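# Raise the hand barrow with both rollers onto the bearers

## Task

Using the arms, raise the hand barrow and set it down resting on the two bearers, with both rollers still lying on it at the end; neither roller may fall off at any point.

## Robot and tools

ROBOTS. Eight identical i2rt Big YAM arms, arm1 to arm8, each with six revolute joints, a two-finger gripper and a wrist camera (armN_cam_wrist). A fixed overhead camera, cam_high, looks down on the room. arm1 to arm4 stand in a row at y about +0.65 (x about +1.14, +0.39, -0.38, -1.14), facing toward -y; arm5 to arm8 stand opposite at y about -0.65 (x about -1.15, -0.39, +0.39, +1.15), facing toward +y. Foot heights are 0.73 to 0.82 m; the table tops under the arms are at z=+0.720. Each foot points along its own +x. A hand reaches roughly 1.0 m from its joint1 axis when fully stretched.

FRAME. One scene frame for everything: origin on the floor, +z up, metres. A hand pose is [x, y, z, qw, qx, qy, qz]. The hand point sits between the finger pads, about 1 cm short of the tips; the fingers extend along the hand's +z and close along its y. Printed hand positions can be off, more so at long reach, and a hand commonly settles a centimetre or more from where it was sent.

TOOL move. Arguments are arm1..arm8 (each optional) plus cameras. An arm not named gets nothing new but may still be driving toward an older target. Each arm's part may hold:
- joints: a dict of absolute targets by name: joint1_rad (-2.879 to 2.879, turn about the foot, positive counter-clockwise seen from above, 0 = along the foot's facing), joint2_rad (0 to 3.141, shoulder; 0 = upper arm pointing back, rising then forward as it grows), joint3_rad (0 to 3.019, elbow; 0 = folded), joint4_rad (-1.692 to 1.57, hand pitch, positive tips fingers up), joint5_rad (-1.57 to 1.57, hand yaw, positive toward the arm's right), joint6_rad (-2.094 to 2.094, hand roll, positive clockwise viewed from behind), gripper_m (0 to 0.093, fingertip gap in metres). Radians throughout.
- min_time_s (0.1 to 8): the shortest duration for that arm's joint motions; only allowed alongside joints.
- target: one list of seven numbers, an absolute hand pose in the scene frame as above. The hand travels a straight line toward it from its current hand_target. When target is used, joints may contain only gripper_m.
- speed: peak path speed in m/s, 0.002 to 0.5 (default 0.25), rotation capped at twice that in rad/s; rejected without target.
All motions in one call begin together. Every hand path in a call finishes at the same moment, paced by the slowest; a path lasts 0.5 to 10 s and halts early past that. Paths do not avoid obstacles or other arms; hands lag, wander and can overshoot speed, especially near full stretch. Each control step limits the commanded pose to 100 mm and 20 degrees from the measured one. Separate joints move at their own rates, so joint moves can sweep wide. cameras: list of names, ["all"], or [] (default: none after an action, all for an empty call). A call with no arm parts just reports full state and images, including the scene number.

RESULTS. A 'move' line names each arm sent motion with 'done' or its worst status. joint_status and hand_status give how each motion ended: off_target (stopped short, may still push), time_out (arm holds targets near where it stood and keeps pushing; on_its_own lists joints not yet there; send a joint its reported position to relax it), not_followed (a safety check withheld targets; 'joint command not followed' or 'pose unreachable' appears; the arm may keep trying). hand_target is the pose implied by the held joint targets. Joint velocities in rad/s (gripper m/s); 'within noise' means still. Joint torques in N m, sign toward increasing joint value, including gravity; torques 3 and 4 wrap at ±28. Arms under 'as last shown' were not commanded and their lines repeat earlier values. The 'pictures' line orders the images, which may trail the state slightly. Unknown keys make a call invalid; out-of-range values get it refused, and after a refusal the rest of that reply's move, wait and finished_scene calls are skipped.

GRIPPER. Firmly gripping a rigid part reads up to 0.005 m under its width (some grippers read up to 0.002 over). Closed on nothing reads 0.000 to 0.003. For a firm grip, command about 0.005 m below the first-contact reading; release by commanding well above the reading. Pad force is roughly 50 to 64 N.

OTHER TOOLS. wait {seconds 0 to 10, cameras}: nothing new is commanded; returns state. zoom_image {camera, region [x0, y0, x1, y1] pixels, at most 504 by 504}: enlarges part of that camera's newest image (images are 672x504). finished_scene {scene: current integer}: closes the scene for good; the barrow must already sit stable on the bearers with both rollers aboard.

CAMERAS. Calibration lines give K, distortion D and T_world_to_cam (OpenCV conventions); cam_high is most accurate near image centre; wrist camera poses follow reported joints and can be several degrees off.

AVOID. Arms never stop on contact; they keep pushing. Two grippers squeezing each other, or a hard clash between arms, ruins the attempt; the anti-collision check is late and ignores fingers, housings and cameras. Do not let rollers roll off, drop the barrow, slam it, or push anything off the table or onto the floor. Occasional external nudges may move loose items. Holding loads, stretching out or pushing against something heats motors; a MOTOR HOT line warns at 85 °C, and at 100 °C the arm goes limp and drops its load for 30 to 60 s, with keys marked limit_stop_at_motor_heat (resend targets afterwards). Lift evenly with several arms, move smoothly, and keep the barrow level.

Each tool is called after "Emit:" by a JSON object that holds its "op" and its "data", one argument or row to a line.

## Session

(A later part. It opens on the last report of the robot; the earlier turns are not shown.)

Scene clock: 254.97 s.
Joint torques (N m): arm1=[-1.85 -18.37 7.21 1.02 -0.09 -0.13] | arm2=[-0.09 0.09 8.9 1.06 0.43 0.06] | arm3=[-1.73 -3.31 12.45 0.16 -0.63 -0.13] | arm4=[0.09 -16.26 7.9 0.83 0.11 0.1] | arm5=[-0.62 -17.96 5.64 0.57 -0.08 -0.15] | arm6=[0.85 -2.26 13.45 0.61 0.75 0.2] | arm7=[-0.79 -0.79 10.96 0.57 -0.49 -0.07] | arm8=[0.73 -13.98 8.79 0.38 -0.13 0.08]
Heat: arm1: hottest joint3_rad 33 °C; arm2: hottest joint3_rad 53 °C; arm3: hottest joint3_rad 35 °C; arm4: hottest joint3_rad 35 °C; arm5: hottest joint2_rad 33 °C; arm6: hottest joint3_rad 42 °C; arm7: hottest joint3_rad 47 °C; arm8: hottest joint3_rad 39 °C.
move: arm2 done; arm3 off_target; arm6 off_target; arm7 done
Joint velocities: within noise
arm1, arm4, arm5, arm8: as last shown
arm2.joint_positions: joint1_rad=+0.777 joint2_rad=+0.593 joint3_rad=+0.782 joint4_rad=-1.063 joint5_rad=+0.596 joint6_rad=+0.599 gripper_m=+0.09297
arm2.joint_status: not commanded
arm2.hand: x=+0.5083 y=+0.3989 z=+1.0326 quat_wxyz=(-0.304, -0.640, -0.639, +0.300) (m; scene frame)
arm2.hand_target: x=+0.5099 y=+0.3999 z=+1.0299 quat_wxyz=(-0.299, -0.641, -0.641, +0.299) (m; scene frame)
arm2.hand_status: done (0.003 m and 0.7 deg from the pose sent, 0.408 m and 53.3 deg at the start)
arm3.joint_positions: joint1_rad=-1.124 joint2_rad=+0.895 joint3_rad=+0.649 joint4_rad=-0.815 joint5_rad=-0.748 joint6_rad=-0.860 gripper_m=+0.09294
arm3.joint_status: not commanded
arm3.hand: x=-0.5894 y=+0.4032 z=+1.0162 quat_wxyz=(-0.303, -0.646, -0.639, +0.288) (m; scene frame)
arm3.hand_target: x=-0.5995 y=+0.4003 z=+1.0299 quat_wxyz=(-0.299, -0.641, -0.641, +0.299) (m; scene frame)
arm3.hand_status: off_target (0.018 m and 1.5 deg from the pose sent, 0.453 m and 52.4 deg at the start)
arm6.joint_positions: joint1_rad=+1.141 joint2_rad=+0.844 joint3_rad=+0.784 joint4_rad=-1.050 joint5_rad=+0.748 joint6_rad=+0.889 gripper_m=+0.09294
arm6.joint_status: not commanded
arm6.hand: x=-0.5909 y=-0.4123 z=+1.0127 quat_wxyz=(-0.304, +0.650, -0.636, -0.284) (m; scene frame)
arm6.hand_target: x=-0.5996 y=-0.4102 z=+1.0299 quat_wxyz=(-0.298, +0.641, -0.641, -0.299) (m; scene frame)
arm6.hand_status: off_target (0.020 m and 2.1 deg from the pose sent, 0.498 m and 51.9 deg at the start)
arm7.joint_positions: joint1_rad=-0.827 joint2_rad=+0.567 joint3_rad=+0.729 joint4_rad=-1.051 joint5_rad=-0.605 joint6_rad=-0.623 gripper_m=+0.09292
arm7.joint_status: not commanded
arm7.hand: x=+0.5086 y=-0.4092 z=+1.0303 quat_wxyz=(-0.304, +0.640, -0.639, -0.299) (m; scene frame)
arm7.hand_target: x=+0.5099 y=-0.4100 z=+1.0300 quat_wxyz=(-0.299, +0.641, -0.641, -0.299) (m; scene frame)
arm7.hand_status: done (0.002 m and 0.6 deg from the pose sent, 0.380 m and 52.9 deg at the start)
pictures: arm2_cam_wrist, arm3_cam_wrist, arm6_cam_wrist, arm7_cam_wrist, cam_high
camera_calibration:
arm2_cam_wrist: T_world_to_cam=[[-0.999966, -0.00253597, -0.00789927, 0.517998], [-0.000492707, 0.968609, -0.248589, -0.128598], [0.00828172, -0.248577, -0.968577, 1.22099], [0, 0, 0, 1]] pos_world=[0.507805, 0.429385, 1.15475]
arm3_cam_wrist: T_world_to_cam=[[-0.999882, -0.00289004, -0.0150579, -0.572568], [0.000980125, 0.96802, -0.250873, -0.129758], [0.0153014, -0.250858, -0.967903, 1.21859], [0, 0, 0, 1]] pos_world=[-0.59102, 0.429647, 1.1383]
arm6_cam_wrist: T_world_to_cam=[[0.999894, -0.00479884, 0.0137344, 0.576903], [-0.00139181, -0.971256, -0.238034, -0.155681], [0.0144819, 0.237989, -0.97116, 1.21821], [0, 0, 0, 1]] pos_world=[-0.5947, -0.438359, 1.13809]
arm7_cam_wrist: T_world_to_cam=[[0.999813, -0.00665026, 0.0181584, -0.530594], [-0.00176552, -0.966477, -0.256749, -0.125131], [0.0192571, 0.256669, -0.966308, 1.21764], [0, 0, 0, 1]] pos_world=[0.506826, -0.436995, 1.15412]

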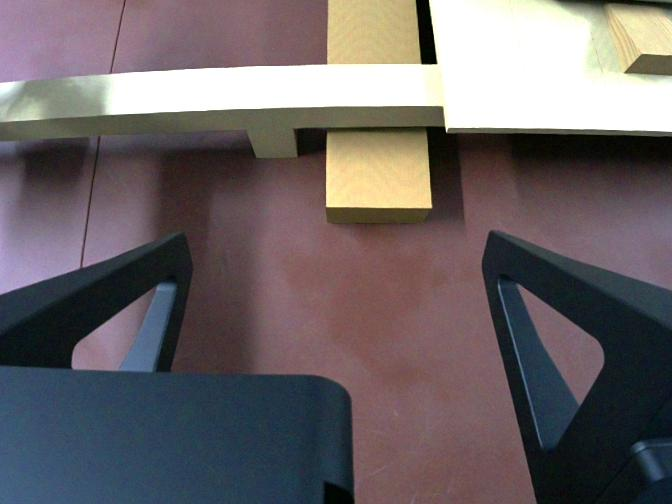

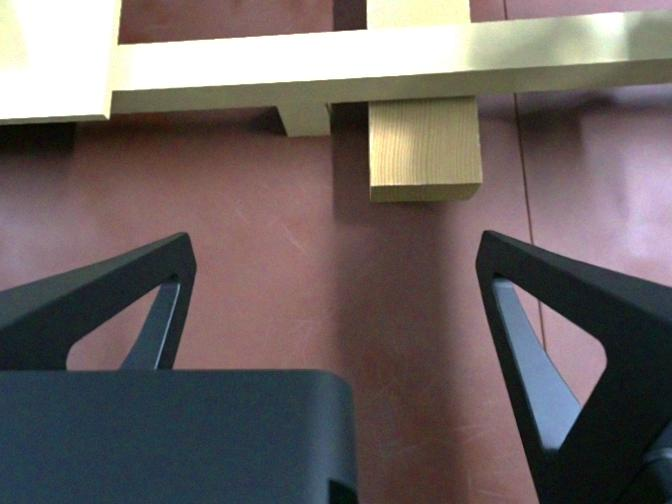

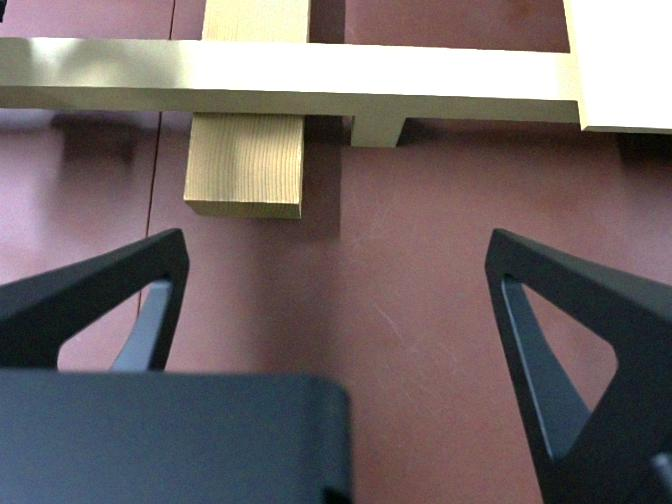

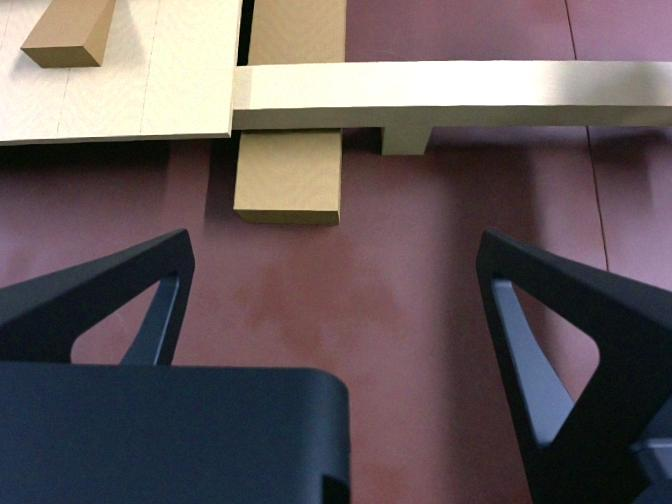

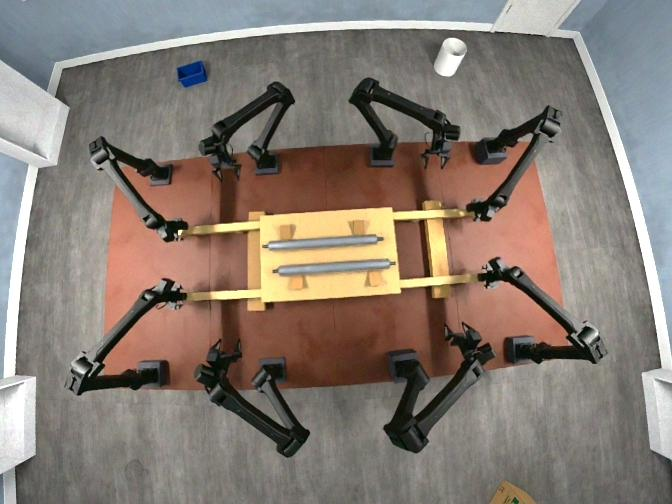

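Emit:
{"op": "move", "data": {
  "arm1": {"joints": {"gripper_m": 0.03}},
  "arm4": {"joints": {"gripper_m": 0.03}},
  "arm5": {"joints": {"gripper_m": 0.03}},
  "arm8": {"joints": {"gripper_m": 0.03}},
  "cameras": ["all"]
}}

Scene clock: 277.50 s.
Joint torques (N m): arm1=[-1.49 -17.96 7.49 0.96 0.01 -0.04] | arm2=[-0.09 0.03 8.9 1.07 0.43 0.07] | arm3=[-1.73 -3.31 12.46 0.16 -0.63 -0.11] | arm4=[0.03 -16.32 7.91 0.66 0.01 0.1] | arm5=[-0.56 -17.9 5.68 0.35 0.11 -0.19] | arm6=[0.91 -2.32 13.44 0.61 0.75 0.22] | arm7=[-0.62 -1.03 10.96 0.57 -0.51 -0.08] | arm8=[0.73 -13.98 8.96 0.44 -0.12 0.07]
Heat: arm1: hottest joint3_rad 33 °C; arm2: hottest joint3_rad 50 °C; arm3: hottest joint3_rad 37 °C; arm4: hottest joint2_rad 34 °C; arm5: hottest joint2_rad 34 °C; arm6: hottest joint3_rad 41 °C; arm7: hottest joint3_rad 44 °C; arm8: hottest joint3_rad 39 °C.
move: arm1 off_target; arm4 off_target; arm5 off_target; arm8 off_target
Joint velocities: within noise
arm1.joint_positions: joint1_rad=-0.480 joint2_rad=+1.872 joint3_rad=+1.350 joint4_rad=-1.047 joint5_rad=+0.000 joint6_rad=+1.101 gripper_m=+0.04517
arm1.joint_status: gripper_m off_target (ended at +0.04519, target +0.03000)
arm1.hand: x=+0.9066 y=+0.1796 z=+0.8042 quat_wxyz=(+0.003, -1.000, -0.006, -0.001) (m; scene frame)
arm1.hand_target: x=+0.9000 y=+0.1800 z=+0.8001 quat_wxyz=(+0.000, -1.000, +0.000, +0.000) (m; scene frame)
arm1.hand_status: not commanded
arm2.joint_positions: joint1_rad=+0.778 joint2_rad=+0.593 joint3_rad=+0.782 joint4_rad=-1.063 joint5_rad=+0.596 joint6_rad=+0.600 gripper_m=+0.09297
arm2.joint_status: not commanded
arm2.hand: x=+0.5084 y=+0.3990 z=+1.0326 quat_wxyz=(-0.304, -0.640, -0.639, +0.300) (m; scene frame)
arm2.hand_target: x=+0.5100 y=+0.4000 z=+1.0299 quat_wxyz=(-0.299, -0.641, -0.641, +0.299) (m; scene frame)
arm2.hand_status: not commanded
arm3, arm6, arm7: as last shown
arm4.joint_positions: joint1_rad=+0.509 joint2_rad=+1.864 joint3_rad=+1.316 joint4_rad=-1.022 joint5_rad=-0.004 joint6_rad=-1.105 gripper_m=+0.04528
arm4.joint_status: gripper_m off_target (ended at +0.04531, target +0.03000)
arm4.hand: x=-0.9038 y=+0.1875 z=+0.8021 quat_wxyz=(+0.001, +0.002, -1.000, -0.002) (m; scene frame)
arm4.hand_target: x=-0.8999 y=+0.1885 z=+0.8002 quat_wxyz=(+0.000, +0.000, -1.000, +0.000) (m; scene frame)
arm4.hand_status: not commanded
arm5.joint_positions: joint1_rad=-0.538 joint2_rad=+1.882 joint3_rad=+1.211 joint4_rad=-0.877 joint5_rad=-0.003 joint6_rad=+1.071 gripper_m=+0.04339
arm5.joint_status: gripper_m off_target (ended at +0.04342, target +0.03000)
arm5.hand: x=-0.9033 y=-0.2058 z=+0.7988 quat_wxyz=(-0.001, -0.001, -1.000, -0.005) (m; scene frame)
arm5.hand_target: x=-0.9002 y=-0.2120 z=+0.7931 quat_wxyz=(+0.000, +0.000, -1.000, +0.000) (m; scene frame)
arm5.hand_status: not commanded
arm8.joint_positions: joint1_rad=+0.535 joint2_rad=+1.771 joint3_rad=+1.299 joint4_rad=-1.098 joint5_rad=-0.002 joint6_rad=-1.066 gripper_m=+0.04515
arm8.joint_status: gripper_m off_target (ended at +0.04517, target +0.03000)
arm8.hand: x=+0.9052 y=-0.2106 z=+0.7997 quat_wxyz=(+0.006, +1.000, -0.002, +0.002) (m; scene frame)
arm8.hand_target: x=+0.9000 y=-0.2116 z=+0.7999 quat_wxyz=(+0.000, +1.000, +0.000, +0.000) (m; scene frame)
arm8.hand_status: not commanded
pictures: arm1_cam_wrist, arm2_cam_wrist, arm3_cam_wrist, arm4_cam_wrist, arm5_cam_wrist, arm6_cam_wrist, arm7_cam_wrist, arm8_cam_wrist, cam_high
camera_calibration:
arm1_cam_wrist: T_world_to_cam=[[-0.00411527, 0.999992, 0.0000491296, -0.174791], [0.813838, 0.00332064, 0.581082, -1.20018], [0.581077, 0.00243129, -0.813845, 0.255415], [0, 0, 0, 1]] pos_world=[0.827614, 0.178154, 0.905278]
arm2_cam_wrist: T_world_to_cam=[[-0.999963, -0.00270924, -0.00816378, 0.518476], [-0.000594779, 0.968609, -0.24859, -0.128642], [0.00858099, -0.248576, -0.968574, 1.22086], [0, 0, 0, 1]] pos_world=[0.507904, 0.429485, 1.15475]
arm3_cam_wrist: T_world_to_cam=[[-0.999882, -0.00289004, -0.0150579, -0.572568], [0.000980125, 0.96802, -0.250873, -0.129758], [0.0153014, -0.250858, -0.967903, 1.21859], [0, 0, 0, 1]] pos_world=[-0.59102, 0.429647, 1.1383]
arm4_cam_wrist: T_world_to_cam=[[-0.0177856, -0.999821, -0.00652716, 0.179978], [-0.816044, 0.0107438, 0.57789, -1.19792], [-0.577716, 0.0156046, -0.816088, 0.256651], [0, 0, 0, 1]] pos_world=[-0.826079, 0.188811, 0.902889]
arm5_cam_wrist: T_world_to_cam=[[0.000104986, -0.999723, -0.0235217, -0.186162], [-0.811649, -0.0138253, 0.583982, -1.19845], [-0.584146, 0.01903, -0.811426, 0.248791], [0, 0, 0, 1]] pos_world=[-0.827371, -0.207414, 0.89737]
arm6_cam_wrist: T_world_to_cam=[[0.999898, -0.00502257, 0.0133742, 0.577216], [-0.00169475, -0.971254, -0.238041, -0.155852], [0.0141853, 0.237994, -0.971163, 1.21804], [0, 0, 0, 1]] pos_world=[-0.5947, -0.438359, 1.13809]
arm7_cam_wrist: T_world_to_cam=[[0.999813, -0.00665026, 0.0181584, -0.530594], [-0.00176552, -0.966477, -0.256749, -0.125131], [0.0192571, 0.256669, -0.966308, 1.21764], [0, 0, 0, 1]] pos_world=[0.506826, -0.436995, 1.15412]
arm8_cam_wrist: T_world_to_cam=[[-0.010087, 0.999633, -0.0251517, 0.24022], [0.814848, 0.0227963, 0.579227, -1.19292], [0.579587, -0.0146522, -0.814778, 0.249816], [0, 0, 0, 1]] pos_world=[0.829677, -0.209278, 0.900555]

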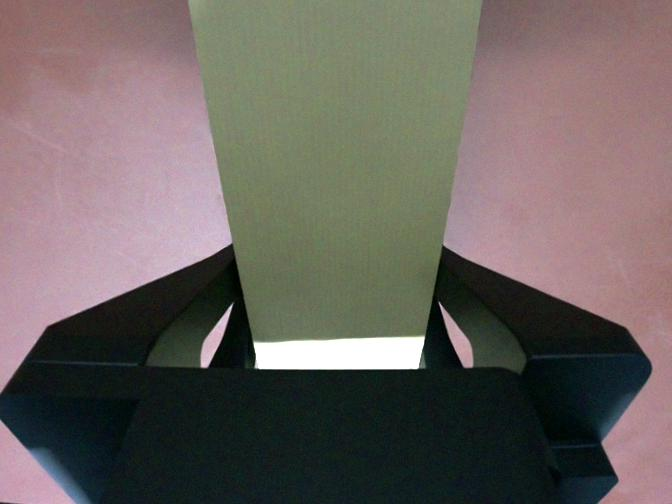

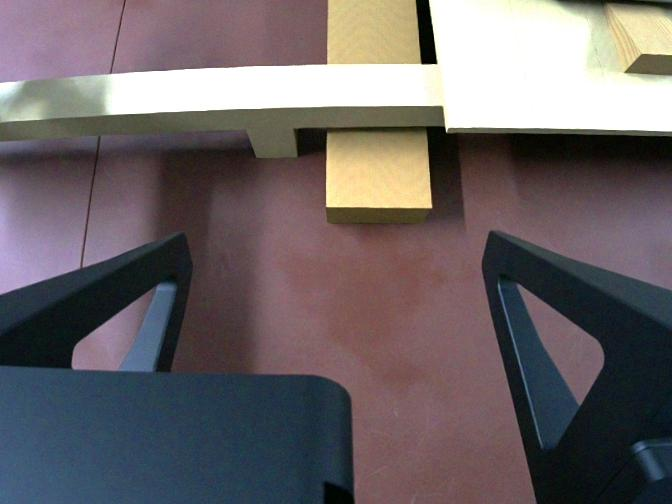

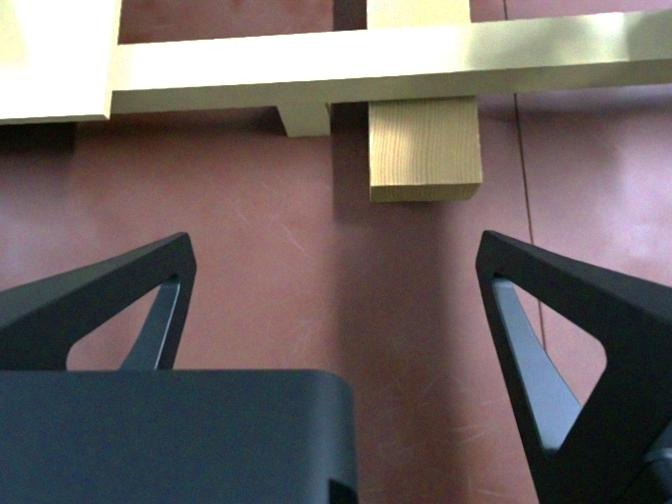

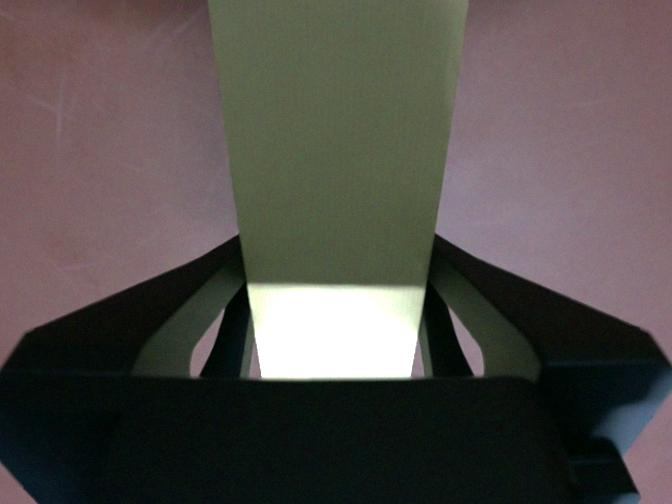

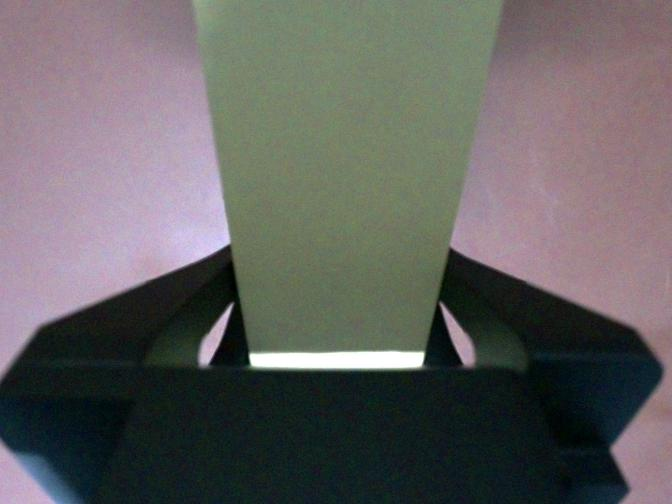

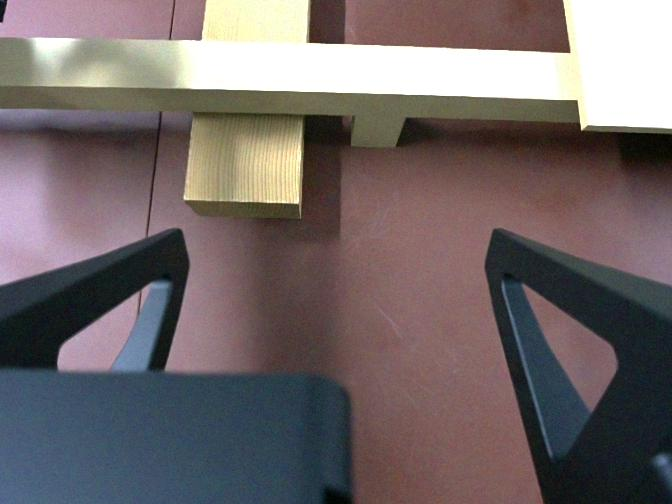

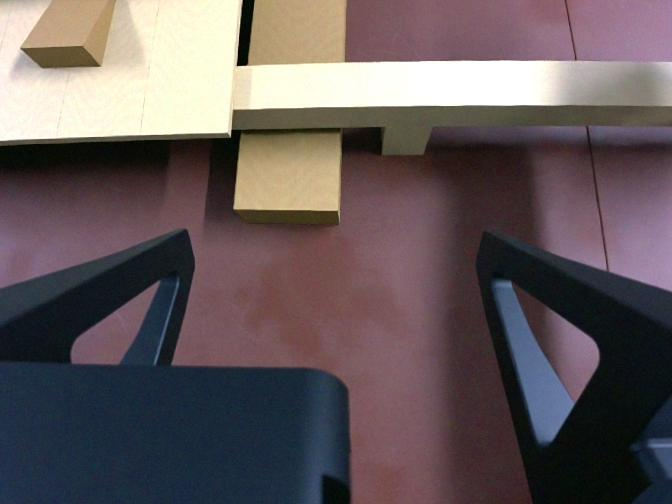

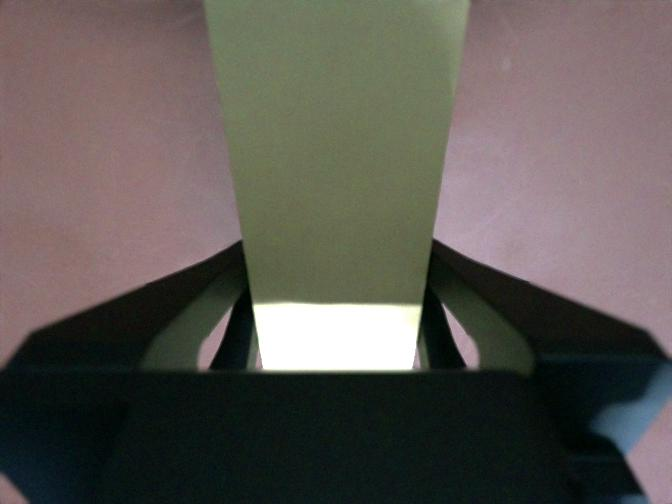

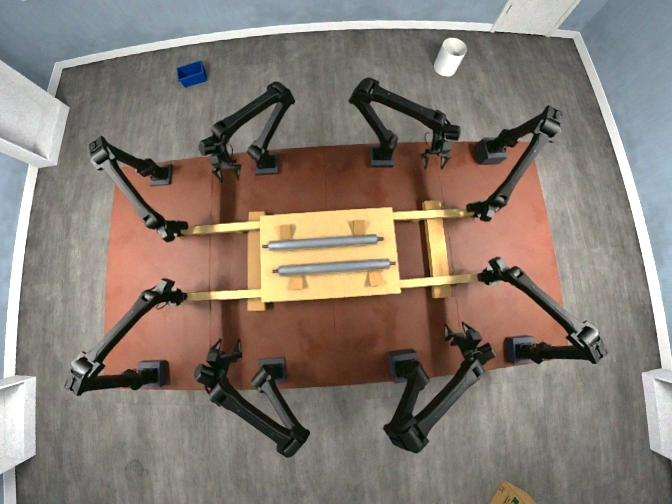

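Emit:
{"op": "move", "data": {
  "arm1": {"target": [0.900, 0.180, 0.840, 0, 1, 0, 0], "speed": 0.05},
  "arm4": {"target": [-0.900, 0.1885, 0.840, 0, 0, 1, 0], "speed": 0.05},
  "arm5": {"target": [-0.900, -0.212, 0.833, 0, 0, 1, 0], "speed": 0.05},
  "arm8": {"target": [0.900, -0.2116, 0.840, 0, 1, 0, 0], "speed": 0.05},
  "cameras": ["arm2_cam_wrist", "arm3_cam_wrist", "arm6_cam_wrist", "arm7_cam_wrist", "cam_high"]
}}

Scene clock: 282.00 s.
Joint torques (N m): arm1=[-1.14 -22.24 10.74 -2.4 0.02 -0.04] | arm2=[-0.03 0.03 8.9 1.05 0.43 0.08] | arm3=[-1.79 -3.31 12.44 0.16 -0.63 -0.11] | arm4=[0.03 -20.13 11.45 -2.17 0.01 0.09] | arm5=[-0.67 -23.06 7.94 -2.65 0.1 -0.18] | arm6=[0.97 -2.43 13.44 0.59 0.75 0.23] | arm7=[-0.73 -0.79 10.93 0.59 -0.51 -0.08] | arm8=[0.73 -17.49 13.07 -2.51 -0.13 0.07]
Heat: arm1: hottest joint3_rad 33 °C; arm2: hottest joint3_rad 50 °C; arm3: hottest joint3_rad 37 °C; arm4: hottest joint2_rad 34 °C; arm5: hottest joint2_rad 34 °C; arm6: hottest joint3_rad 41 °C; arm7: hottest joint3_rad 44 °C; arm8: hottest joint3_rad 38 °C.
move: arm1 off_target; arm4 off_target; arm5 off_target; arm8 off_target
Joint velocities: within noise
arm1.joint_positions: joint1_rad=-0.480 joint2_rad=+1.872 joint3_rad=+1.351 joint4_rad=-1.055 joint5_rad=+0.000 joint6_rad=+1.101 gripper_m=+0.04517
arm1.joint_status: not commanded
arm1.hand: x=+0.9072 y=+0.1809 z=+0.8049 quat_wxyz=(+0.006, -1.000, -0.006, -0.003) (m; scene frame)
arm1.hand_target: x=+0.9003 y=+0.1803 z=+0.8391 quat_wxyz=(-0.001, -1.000, +0.000, +0.000) (m; scene frame)
arm1.hand_status: off_target (0.036 m and 1.0 deg from the pose sent, 0.037 m and 0.8 deg at the start)
arm2, arm3, arm6, arm7: as last shown
arm4.joint_positions: joint1_rad=+0.509 joint2_rad=+1.864 joint3_rad=+1.316 joint4_rad=-1.032 joint5_rad=-0.004 joint6_rad=-1.105 gripper_m=+0.04528
arm4.joint_status: not commanded
arm4.hand: x=-0.9049 y=+0.1895 z=+0.8024 quat_wxyz=(+0.003, +0.002, -1.000, -0.006) (m; scene frame)
arm4.hand_target: x=-0.9002 y=+0.1889 z=+0.8388 quat_wxyz=(-0.001, +0.000, -1.000, +0.001) (m; scene frame)
arm4.hand_status: off_target (0.038 m and 0.8 deg from the pose sent, 0.038 m and 0.3 deg at the start)
arm5.joint_positions: joint1_rad=-0.538 joint2_rad=+1.881 joint3_rad=+1.211 joint4_rad=-0.883 joint5_rad=-0.003 joint6_rad=+1.071 gripper_m=+0.04339
arm5.joint_status: not commanded
arm5.hand: x=-0.9040 y=-0.2071 z=+0.7993 quat_wxyz=(+0.000, -0.001, -1.000, -0.003) (m; scene frame)
arm5.hand_target: x=-0.9002 y=-0.2118 z=+0.8313 quat_wxyz=(+0.000, +0.000, -1.000, -0.001) (m; scene frame)
arm5.hand_status: off_target (0.034 m and 0.3 deg from the pose sent, 0.035 m and 0.6 deg at the start)
arm8.joint_positions: joint1_rad=+0.535 joint2_rad=+1.771 joint3_rad=+1.301 joint4_rad=-1.113 joint5_rad=-0.002 joint6_rad=-1.066 gripper_m=+0.04515
arm8.joint_status: not commanded
arm8.hand: x=+0.9065 y=-0.2130 z=+0.8008 quat_wxyz=(+0.011, +1.000, -0.002, +0.005) (m; scene frame)
arm8.hand_target: x=+0.9004 y=-0.2122 z=+0.8387 quat_wxyz=(-0.001, +1.000, +0.000, -0.001) (m; scene frame)
arm8.hand_status: off_target (0.040 m and 1.4 deg from the pose sent, 0.041 m and 0.7 deg at the start)
pictures: arm2_cam_wrist, arm3_cam_wrist, arm6_cam_wrist, arm7_cam_wrist, cam_high
camera_calibration:
arm2_cam_wrist: T_world_to_cam=[[-0.999963, -0.00270924, -0.00816378, 0.518476], [-0.000594779, 0.968609, -0.24859, -0.128642], [0.00858099, -0.248576, -0.968574, 1.22086], [0, 0, 0, 1]] pos_world=[0.507904, 0.429485, 1.15475]
arm3_cam_wrist: T_world_to_cam=[[-0.999882, -0.00289004, -0.0150579, -0.572568], [0.000980125, 0.96802, -0.250873, -0.129758], [0.0153014, -0.250858, -0.967903, 1.21859], [0, 0, 0, 1]] pos_world=[-0.59102, 0.429647, 1.1383]
arm6_cam_wrist: T_world_to_cam=[[0.999898, -0.00502257, 0.0133742, 0.577216], [-0.00169475, -0.971254, -0.238041, -0.155852], [0.0141853, 0.237994, -0.971163, 1.21804], [0, 0, 0, 1]] pos_world=[-0.5947, -0.438359, 1.13809]
arm7_cam_wrist: T_world_to_cam=[[0.999813, -0.00665026, 0.0181584, -0.530594], [-0.00176552, -0.966477, -0.256749, -0.125131], [0.0192571, 0.256669, -0.966308, 1.21764], [0, 0, 0, 1]] pos_world=[0.506826, -0.436995, 1.15412]

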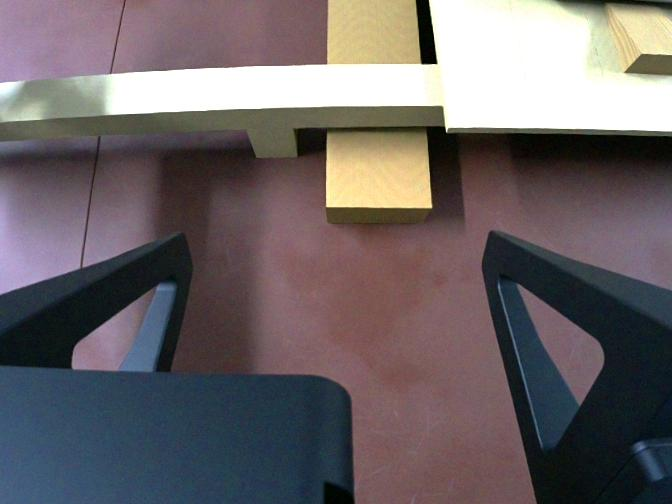

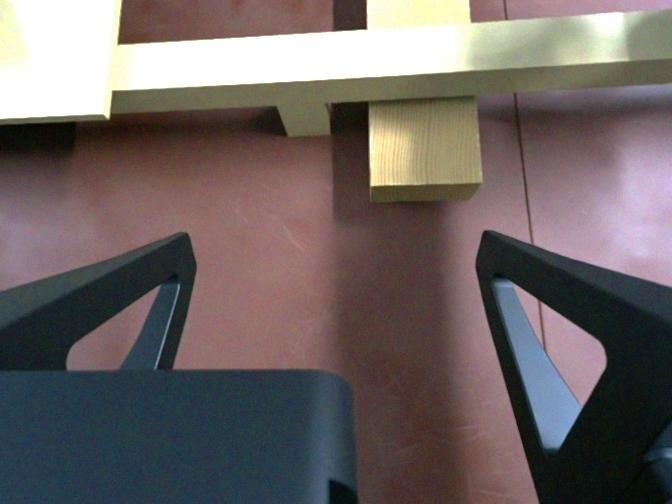

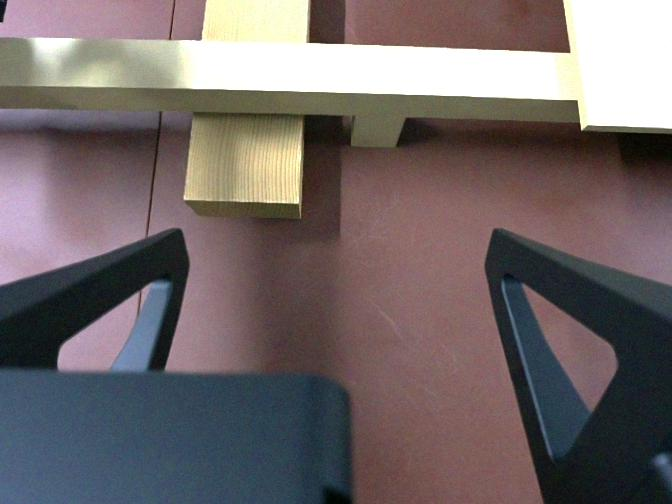

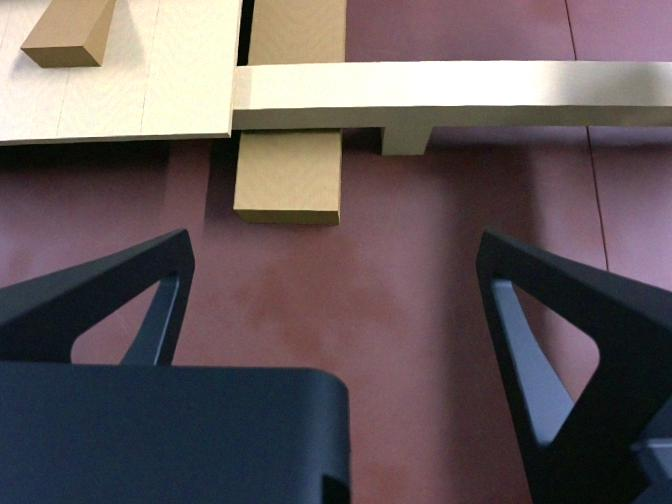

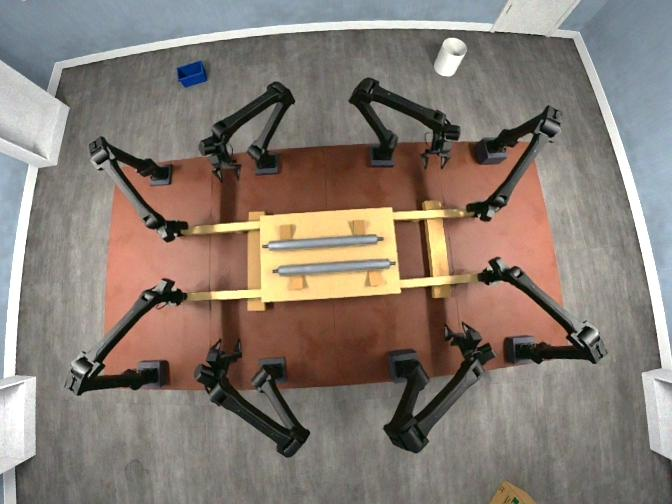

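Emit:
{"op": "move", "data": {
  "arm1": {"joints": {"joint2_rad": 1.812, "joint3_rad": 1.475, "joint4_rad": -1.05}, "min_time_s": 1.5},
  "arm4": {"joints": {"joint2_rad": 1.804, "joint3_rad": 1.441, "joint4_rad": -1.027}, "min_time_s": 1.5},
  "arm5": {"joints": {"joint2_rad": 1.822, "joint3_rad": 1.336, "joint4_rad": -0.88}, "min_time_s": 1.5},
  "arm8": {"joints": {"joint2_rad": 1.711, "joint3_rad": 1.424, "joint4_rad": -1.105}, "min_time_s": 1.5},
  "cameras": []
}}

Scene clock: 314.03 s.
Joint torques (N m): arm1=[-1.55 -23.71 17.2 0.68 0.01 -0.05] | arm2=[-0.09 0.03 8.9 1.06 0.43 0.07] | arm3=[-1.79 -3.31 12.45 0.16 -0.63 -0.1] | arm4=[-0.09 -21.01 18.55 0.53 -0.05 0.09] | arm5=[-0.62 -23.59 15.3 0.39 0.17 -0.18] | arm6=[0.97 -2.43 13.46 0.58 0.75 0.22] | arm7=[-0.73 -1.03 10.96 0.54 -0.49 -0.07] | arm8=[0.73 -18.37 19.23 0.09 -0.16 0.06]
Heat: arm1: hottest joint3_rad 37 °C; arm2: hottest joint3_rad 47 °C; arm3: hottest joint3_rad 38 °C; arm4: hottest joint3_rad 38 °C; arm5: hottest joint2_rad 40 °C; arm6: hottest joint3_rad 41 °C; arm7: hottest joint3_rad 42 °C; arm8: hottest joint3_rad 42 °C.
move: arm1 time_out; arm4 time_out; arm5 time_out; arm8 time_out
Joint velocities: within noise
arm1.joint_positions: joint1_rad=-0.480 joint2_rad=+1.872 joint3_rad=+1.358 joint4_rad=-1.056 joint5_rad=+0.000 joint6_rad=+1.101 gripper_m=+0.04517
arm1.joint_status: joint3_rad time_out (moved +0.006 of +0.124); the others done
arm1.on_its_own: joint3_rad reads +1.358 and still pushes toward +1.470 since a time_out
arm1.hand: x=+0.9061 y=+0.1785 z=+0.8067 quat_wxyz=(+0.004, -1.000, -0.006, -0.001) (m; scene frame)
arm1.hand_target: x=+0.8776 y=+0.1356 z=+0.8802 quat_wxyz=(-0.076, -0.996, +0.000, +0.039) (m; scene frame)
arm1.hand_status: not commanded
arm2, arm3, arm6, arm7: as last shown
arm4.joint_positions: joint1_rad=+0.509 joint2_rad=+1.864 joint3_rad=+1.322 joint4_rad=-1.032 joint5_rad=-0.003 joint6_rad=-1.105 gripper_m=+0.04528
arm4.joint_status: joint3_rad time_out (moved +0.006 of +0.125); the others done
arm4.on_its_own: joint3_rad reads +1.322 and still pushes toward +1.435 since a time_out
arm4.hand: x=-0.9038 y=+0.1872 z=+0.8040 quat_wxyz=(+0.003, +0.002, -1.000, -0.003) (m; scene frame)
arm4.hand_target: x=-0.8763 y=+0.1426 z=+0.8764 quat_wxyz=(-0.039, +0.000, -0.996, +0.075) (m; scene frame)
arm4.hand_status: not commanded
arm5.joint_positions: joint1_rad=-0.538 joint2_rad=+1.882 joint3_rad=+1.221 joint4_rad=-0.885 joint5_rad=-0.004 joint6_rad=+1.071 gripper_m=+0.04339
arm5.joint_status: joint3_rad time_out (moved +0.010 of +0.125); the others done
arm5.on_its_own: joint3_rad reads +1.221 and still pushes toward +1.334 since a time_out
arm5.hand: x=-0.9022 y=-0.2033 z=+0.8019 quat_wxyz=(-0.001, -0.001, -1.000, -0.006) (m; scene frame)
arm5.hand_target: x=-0.8678 y=-0.1540 z=+0.8716 quat_wxyz=(-0.046, +0.000, -0.995, -0.083) (m; scene frame)
arm5.hand_status: not commanded
arm8.joint_positions: joint1_rad=+0.535 joint2_rad=+1.771 joint3_rad=+1.306 joint4_rad=-1.108 joint5_rad=-0.001 joint6_rad=-1.065 gripper_m=+0.04515
arm8.joint_status: joint3_rad time_out (moved +0.004 of +0.123); the others done
arm8.on_its_own: joint3_rad reads +1.306 and still pushes toward +1.418 since a time_out
arm8.hand: x=+0.9051 y=-0.2103 z=+0.8023 quat_wxyz=(+0.007, +1.000, -0.002, +0.003) (m; scene frame)
arm8.hand_target: x=+0.8777 y=-0.1719 z=+0.8743 quat_wxyz=(-0.070, +0.997, +0.000, -0.040) (m; scene frame)
arm8.hand_status: not commanded
pictures: none
No camera images: "cameras" was empty.

Emit:
{"op": "move", "data": {
  "arm2": {"target": [0.48, 0.188, 0.94, 0, 0, 1, 0], "speed": 0.4},
  "arm3": {"target": [-0.455, 0.178, 0.94, 0, 1, 0, 0], "speed": 0.4},
  "arm6": {"target": [-0.455, -0.209, 0.94, 0, 1, 0, 0], "speed": 0.4},
  "arm7": {"target": [0.48, -0.192, 0.94, 0, 0, 1, 0], "speed": 0.4},
  "cameras": ["arm2_cam_wrist", "arm3_cam_wrist", "arm6_cam_wrist", "arm7_cam_wrist", "cam_high"]
}}

Scene clock: 333.80 s.
Joint torques (N m): arm1=[-1.67 -23.47 17.24 0.68 -0.01 -0.05] | arm2=[-1.38 -12.86 12.52 -0.17 -0.05 -0.15] | arm3=[-0.91 -12.86 11.85 -0.62 -0.11 0.1] | arm4=[-0.03 -21.01 18.52 0.51 -0.05 0.09] | arm5=[-0.56 -23.41 15.3 0.44 0.18 -0.19] | arm6=[-0.26 -13.1 12.86 -0.24 0.07 -0.11] | arm7=[0.44 -12.4 13.76 -0.58 0.03 0.19] | arm8=[0.73 -18.37 19.22 0.09 -0.15 0.06]
Heat: arm1: hottest joint3_rad 44 °C; arm2: hottest joint3_rad 47 °C; arm3: hottest joint3_rad 38 °C; arm4: hottest joint3_rad 44 °C; arm5: hottest joint3_rad 42 °C; arm6: hottest joint3_rad 42 °C; arm7: hottest joint3_rad 43 °C; arm8: hottest joint3_rad 44 °C.
move: arm2 off_target; arm3 off_target; arm6 off_target; arm7 off_target
Joint velocities: within noise
arm1, arm4, arm5, arm8: as last shown
arm1.on_its_own: joint3_rad reads +1.358 and still pushes toward +1.470 since a time_out
arm2.joint_positions: joint1_rad=+0.169 joint2_rad=+1.563 joint3_rad=+1.376 joint4_rad=-1.425 joint5_rad=-0.002 joint6_rad=-1.354 gripper_m=+0.09297
arm2.joint_status: not commanded
arm2.hand: x=+0.4796 y=+0.2067 z=+0.9208 quat_wxyz=(+0.003, -0.003, -1.000, -0.020) (m; scene frame)
arm2.hand_target: x=+0.4797 y=+0.1891 z=+0.9401 quat_wxyz=(+0.000, +0.000, -1.000, +0.001) (m; scene frame)
arm2.hand_status: off_target (0.027 m and 2.4 deg from the pose sent, 0.232 m and 100.6 deg at the start)
arm3.joint_positions: joint1_rad=-0.219 joint2_rad=+1.632 joint3_rad=+1.260 joint4_rad=-1.202 joint5_rad=+0.006 joint6_rad=+1.397 gripper_m=+0.09295
arm3.joint_status: not commanded
arm3.hand: x=-0.4555 y=+0.1937 z=+0.9320 quat_wxyz=(+0.010, -1.000, -0.003, -0.001) (m; scene frame)
arm3.hand_target: x=-0.4549 y=+0.1786 z=+0.9400 quat_wxyz=(+0.000, -1.000, +0.000, +0.000) (m; scene frame)
arm3.hand_status: off_target (0.018 m and 1.2 deg from the pose sent, 0.273 m and 99.5 deg at the start)
arm4.on_its_own: joint3_rad reads +1.322 and still pushes toward +1.435 since a time_out
arm5.on_its_own: joint3_rad reads +1.221 and still pushes toward +1.334 since a time_out
arm6.joint_positions: joint1_rad=+0.209 joint2_rad=+1.516 joint3_rad=+1.269 joint4_rad=-1.352 joint5_rad=+0.001 joint6_rad=-1.395 gripper_m=+0.09294
arm6.joint_status: not commanded
arm6.hand: x=-0.4562 y=-0.2243 z=+0.9287 quat_wxyz=(+0.012, +1.000, -0.006, +0.000) (m; scene frame)
arm6.hand_target: x=-0.4548 y=-0.2096 z=+0.9400 quat_wxyz=(+0.000, +1.000, +0.000, +0.000) (m; scene frame)
arm6.hand_status: off_target (0.019 m and 1.5 deg from the pose sent, 0.255 m and 99.0 deg at the start)
arm7.joint_positions: joint1_rad=-0.192 joint2_rad=+1.563 joint3_rad=+1.340 joint4_rad=-1.381 joint5_rad=+0.007 joint6_rad=+1.358 gripper_m=+0.09292
arm7.joint_status: not commanded
arm7.hand: x=+0.4793 y=-0.2091 z=+0.9249 quat_wxyz=(+0.002, +0.004, -1.000, +0.015) (m; scene frame)
arm7.hand_target: x=+0.4798 y=-0.1928 z=+0.9400 quat_wxyz=(+0.000, +0.000, -1.000, -0.001) (m; scene frame)
arm7.hand_status: off_target (0.023 m and 1.7 deg from the pose sent, 0.237 m and 100.5 deg at the start)
arm8.on_its_own: joint3_rad reads +1.306 and still pushes toward +1.418 since a time_out
pictures: arm2_cam_wrist, arm3_cam_wrist, arm6_cam_wrist, arm7_cam_wrist, cam_high
camera_calibration:
arm2_cam_wrist: T_world_to_cam=[[-0.00659493, -0.999033, -0.0434714, 0.250206], [-0.803241, -0.0206011, 0.595298, -0.157916], [-0.595618, 0.038844, -0.802328, 1.14229], [0, 0, 0, 1]] pos_world=[0.555175, 0.202339, 1.02138]
arm3_cam_wrist: T_world_to_cam=[[-0.0153176, 0.999627, 0.0225935, -0.221408], [0.820165, -0.000363542, 0.572126, -0.154531], [0.571922, 0.027294, -0.819854, 1.14429], [0, 0, 0, 1]] pos_world=[-0.531096, 0.190037, 1.03157]
arm6_cam_wrist: T_world_to_cam=[[0.0333454, 0.999021, -0.029069, 0.268195], [0.814549, -0.0103115, 0.580003, -0.164854], [0.579135, -0.0430186, -0.814096, 1.13857], [0, 0, 0, 1]] pos_world=[-0.534047, -0.220653, 1.03032]
arm7_cam_wrist: T_world_to_cam=[[0.0144326, -0.999053, 0.0410395, -0.254404], [-0.8113, 0.0122901, 0.584501, -0.144166], [-0.584452, -0.0417312, -0.810355, 1.14766], [0, 0, 0, 1]] pos_world=[0.557461, -0.204498, 1.02472]

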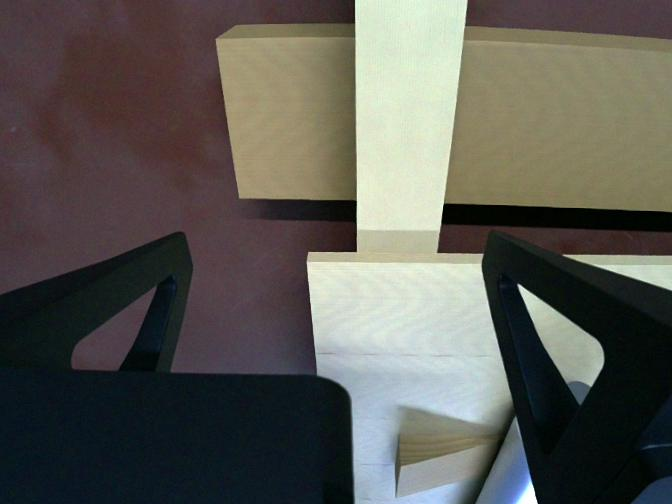

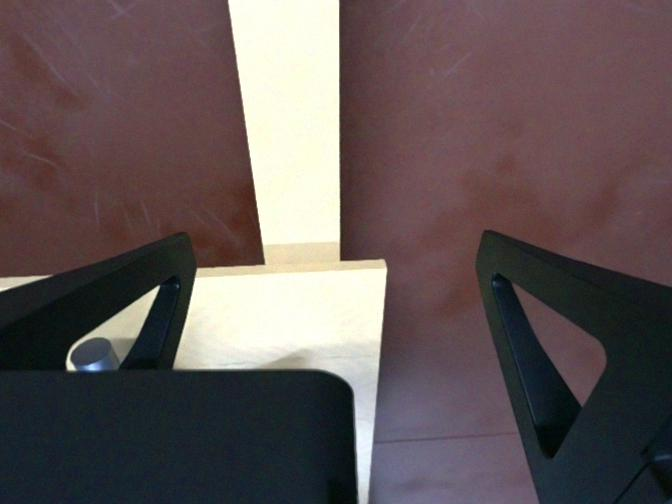

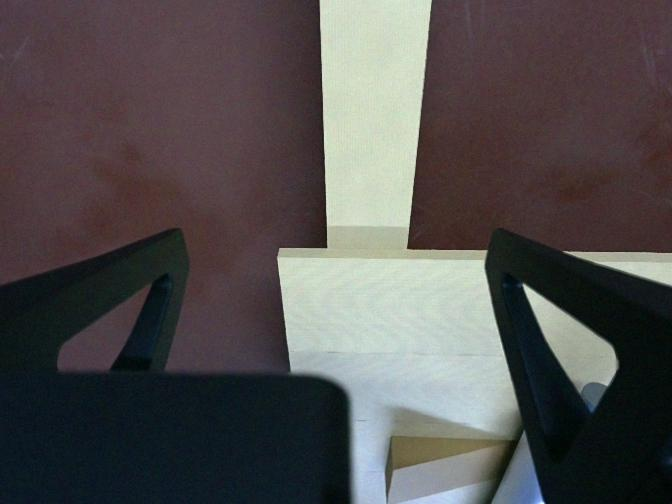

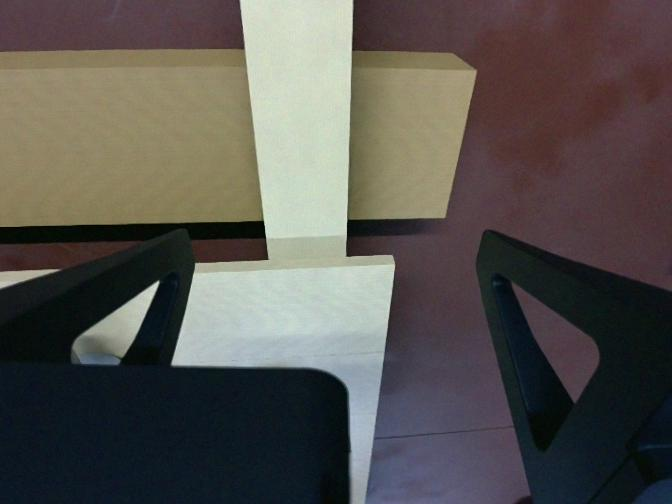

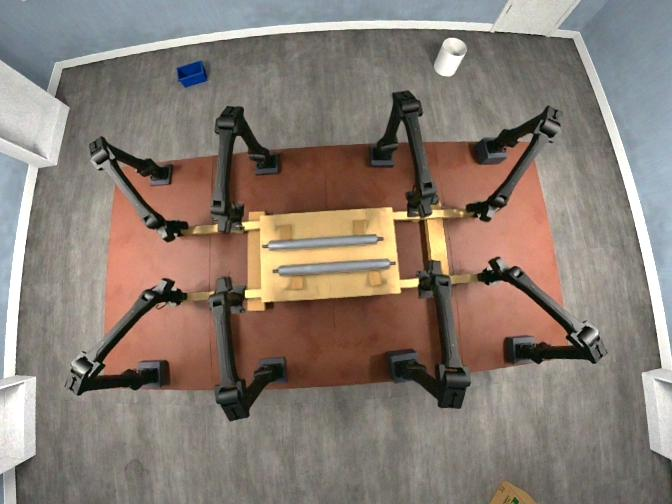

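Emit:
{"op": "move", "data": {
  "arm2": {"target": [0.48, 0.160, 0.89, 0, 0, 1, 0], "speed": 0.2},
  "arm3": {"target": [-0.455, 0.162, 0.88, 0, 1, 0, 0], "speed": 0.2},
  "arm6": {"target": [-0.455, -0.198, 0.88, 0, 1, 0, 0], "speed": 0.2},
  "arm7": {"target": [0.48, -0.1824, 0.885, 0, 0, 1, 0], "speed": 0.2},
  "cameras": ["arm2_cam_wrist", "arm3_cam_wrist", "arm6_cam_wrist", "arm7_cam_wrist"]
}}

Scene clock: 341.67 s.
Joint torques (N m): arm1=[-1.73 -23.36 17.2 0.61 0 -0.05] | arm2=[-1.55 -15.09 11.12 0.75 -0.05 -0.16] | arm3=[-0.03 -14.45 8.51 0.03 -0.11 0.11] | arm4=[-0.03 -21.01 18.54 0.53 -0.04 0.09] | arm5=[-0.62 -23.47 15.31 0.39 0.17 -0.19] | arm6=[-0.62 -14.74 8.92 0.54 0.05 -0.11] | arm7=[0.73 -12.69 8.9 0.49 0.07 0.2] | arm8=[0.73 -18.43 19.22 0.09 -0.16 0.06]
Heat: arm1: hottest joint3_rad 46 °C; arm2: hottest joint3_rad 49 °C; arm3: hottest joint3_rad 38 °C; arm4: hottest joint3_rad 46 °C; arm5: hottest joint3_rad 44 °C; arm6: hottest joint3_rad 43 °C; arm7: hottest joint3_rad 43 °C; arm8: hottest joint3_rad 46 °C.
move: arm2 off_target; arm3 done; arm6 done; arm7 done
Joint velocities: within noise
arm1, arm4, arm5, arm8: as last shown
arm1.on_its_own: joint3_rad reads +1.358 and still pushes toward +1.470 since a time_out
arm2.joint_positions: joint1_rad=+0.159 joint2_rad=+1.667 joint3_rad=+1.376 joint4_rad=-1.340 joint5_rad=-0.002 joint6_rad=-1.366 gripper_m=+0.09297
arm2.joint_status: not commanded
arm2.hand: x=+0.4802 y=+0.1813 z=+0.8739 quat_wxyz=(+0.005, -0.002, -1.000, -0.029) (m; scene frame)
arm2.hand_target: x=+0.4797 y=+0.1610 z=+0.8906 quat_wxyz=(+0.000, +0.000, -1.000, +0.000) (m; scene frame)
arm2.hand_status: off_target (0.027 m and 3.4 deg from the pose sent, 0.056 m and 2.4 deg at the start)
arm3.joint_positions: joint1_rad=-0.217 joint2_rad=+1.742 joint3_rad=+1.260 joint4_rad=-1.083 joint5_rad=+0.006 joint6_rad=+1.402 gripper_m=+0.09295
arm3.joint_status: not commanded
arm3.hand: x=-0.4583 y=+0.1693 z=+0.8811 quat_wxyz=(+0.005, -1.000, -0.002, +0.000) (m; scene frame)
arm3.hand_target: x=-0.4549 y=+0.1622 z=+0.8800 quat_wxyz=(+0.000, -1.000, +0.000, +0.000) (m; scene frame)
arm3.hand_status: done (0.008 m and 0.6 deg from the pose sent, 0.061 m and 1.1 deg at the start)
arm4.on_its_own: joint3_rad reads +1.322 and still pushes toward +1.435 since a time_out
arm5.on_its_own: joint3_rad reads +1.221 and still pushes toward +1.334 since a time_out
arm6.joint_positions: joint1_rad=+0.207 joint2_rad=+1.595 joint3_rad=+1.236 joint4_rad=-1.220 joint5_rad=+0.001 joint6_rad=-1.400 gripper_m=+0.09294
arm6.joint_status: not commanded
arm6.hand: x=-0.4592 y=-0.2022 z=+0.8830 quat_wxyz=(+0.002, +1.000, -0.004, -0.001) (m; scene frame)
arm6.hand_target: x=-0.4550 y=-0.1981 z=+0.8800 quat_wxyz=(+0.000, +1.000, +0.000, +0.000) (m; scene frame)
arm6.hand_status: done (0.007 m and 0.6 deg from the pose sent, 0.055 m and 1.5 deg at the start)
arm7.joint_positions: joint1_rad=-0.191 joint2_rad=+1.628 joint3_rad=+1.322 joint4_rad=-1.273 joint5_rad=+0.007 joint6_rad=+1.362 gripper_m=+0.09292
arm7.joint_status: not commanded
arm7.hand: x=+0.4835 y=-0.1874 z=+0.8890 quat_wxyz=(-0.001, +0.002, -1.000, +0.003) (m; scene frame)
arm7.hand_target: x=+0.4800 y=-0.1825 z=+0.8850 quat_wxyz=(+0.000, +0.000, -1.000, +0.000) (m; scene frame)
arm7.hand_status: done (0.007 m and 0.4 deg from the pose sent, 0.048 m and 1.7 deg at the start)
arm8.on_its_own: joint3_rad reads +1.306 and still pushes toward +1.418 since a time_out
pictures: arm2_cam_wrist, arm3_cam_wrist, arm6_cam_wrist, arm7_cam_wrist
camera_calibration:
arm2_cam_wrist: T_world_to_cam=[[-0.0049157, -0.998123, -0.0610507, 0.237183], [-0.801351, -0.0325879, 0.597306, -0.130478], [-0.598174, 0.0518592, -0.799686, 1.10264], [0, 0, 0, 1]] pos_world=[0.556181, 0.175304, 0.974185]
arm3_cam_wrist: T_world_to_cam=[[-0.0121894, 0.999828, 0.0140072, -0.186948], [0.820991, 0.00201051, 0.570937, -0.122078], [0.570811, 0.0184591, -0.820874, 1.10658], [0, 0, 0, 1]] pos_world=[-0.5337, 0.166735, 0.980677]
arm6_cam_wrist: T_world_to_cam=[[0.030302, 0.999498, -0.0092359, 0.226061], [0.816566, -0.0194249, 0.576926, -0.133905], [0.576457, -0.0250237, -0.816744, 1.1089], [0, 0, 0, 1]] pos_world=[-0.536741, -0.200799, 0.985029]
arm7_cam_wrist: T_world_to_cam=[[0.0104067, -0.999785, 0.0179527, -0.209084], [-0.814075, 0.00195471, 0.580757, -0.117323], [-0.580667, -0.0206586, -0.813879, 1.12714], [0, 0, 0, 1]] pos_world=[0.561161, -0.185524, 0.989248]

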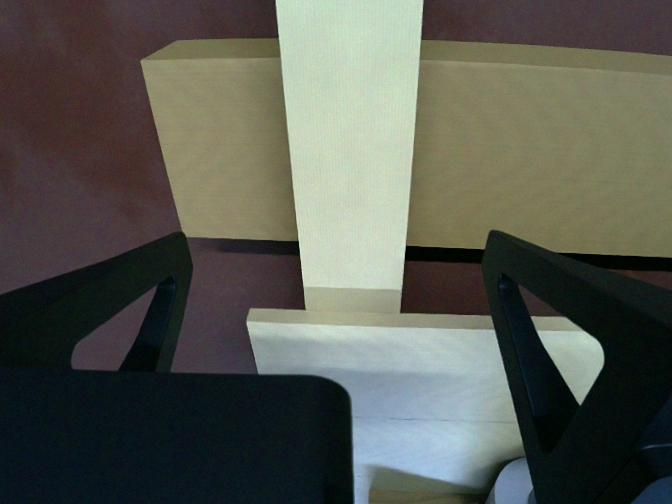

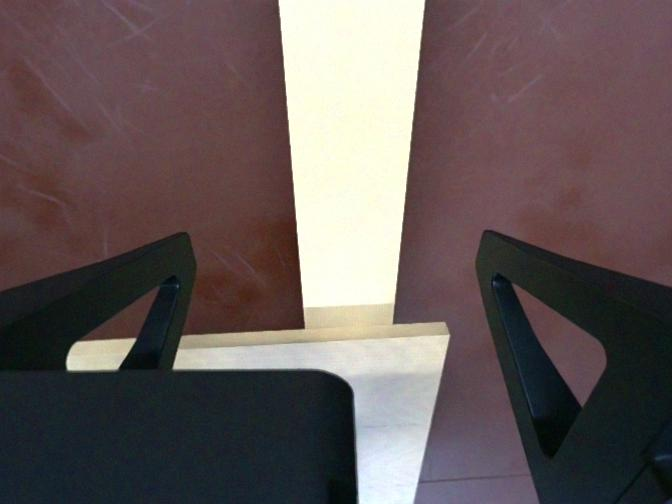

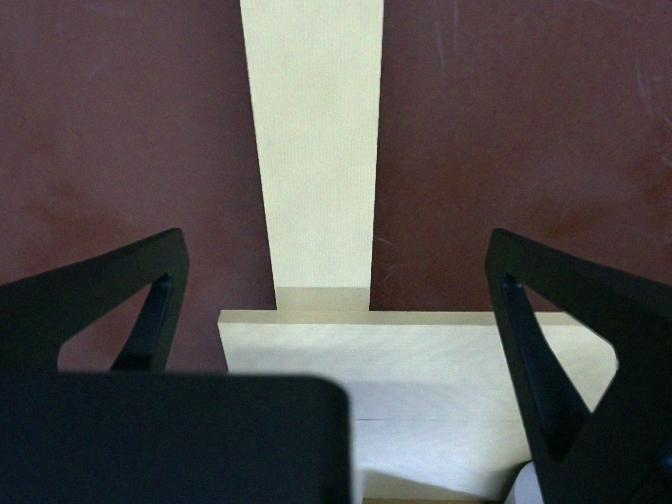

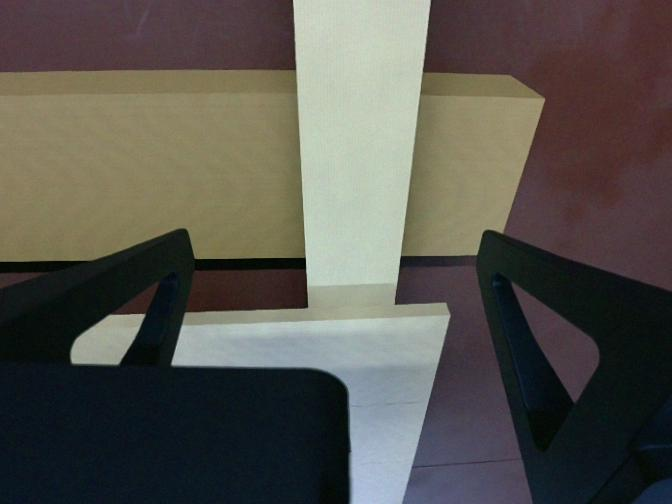

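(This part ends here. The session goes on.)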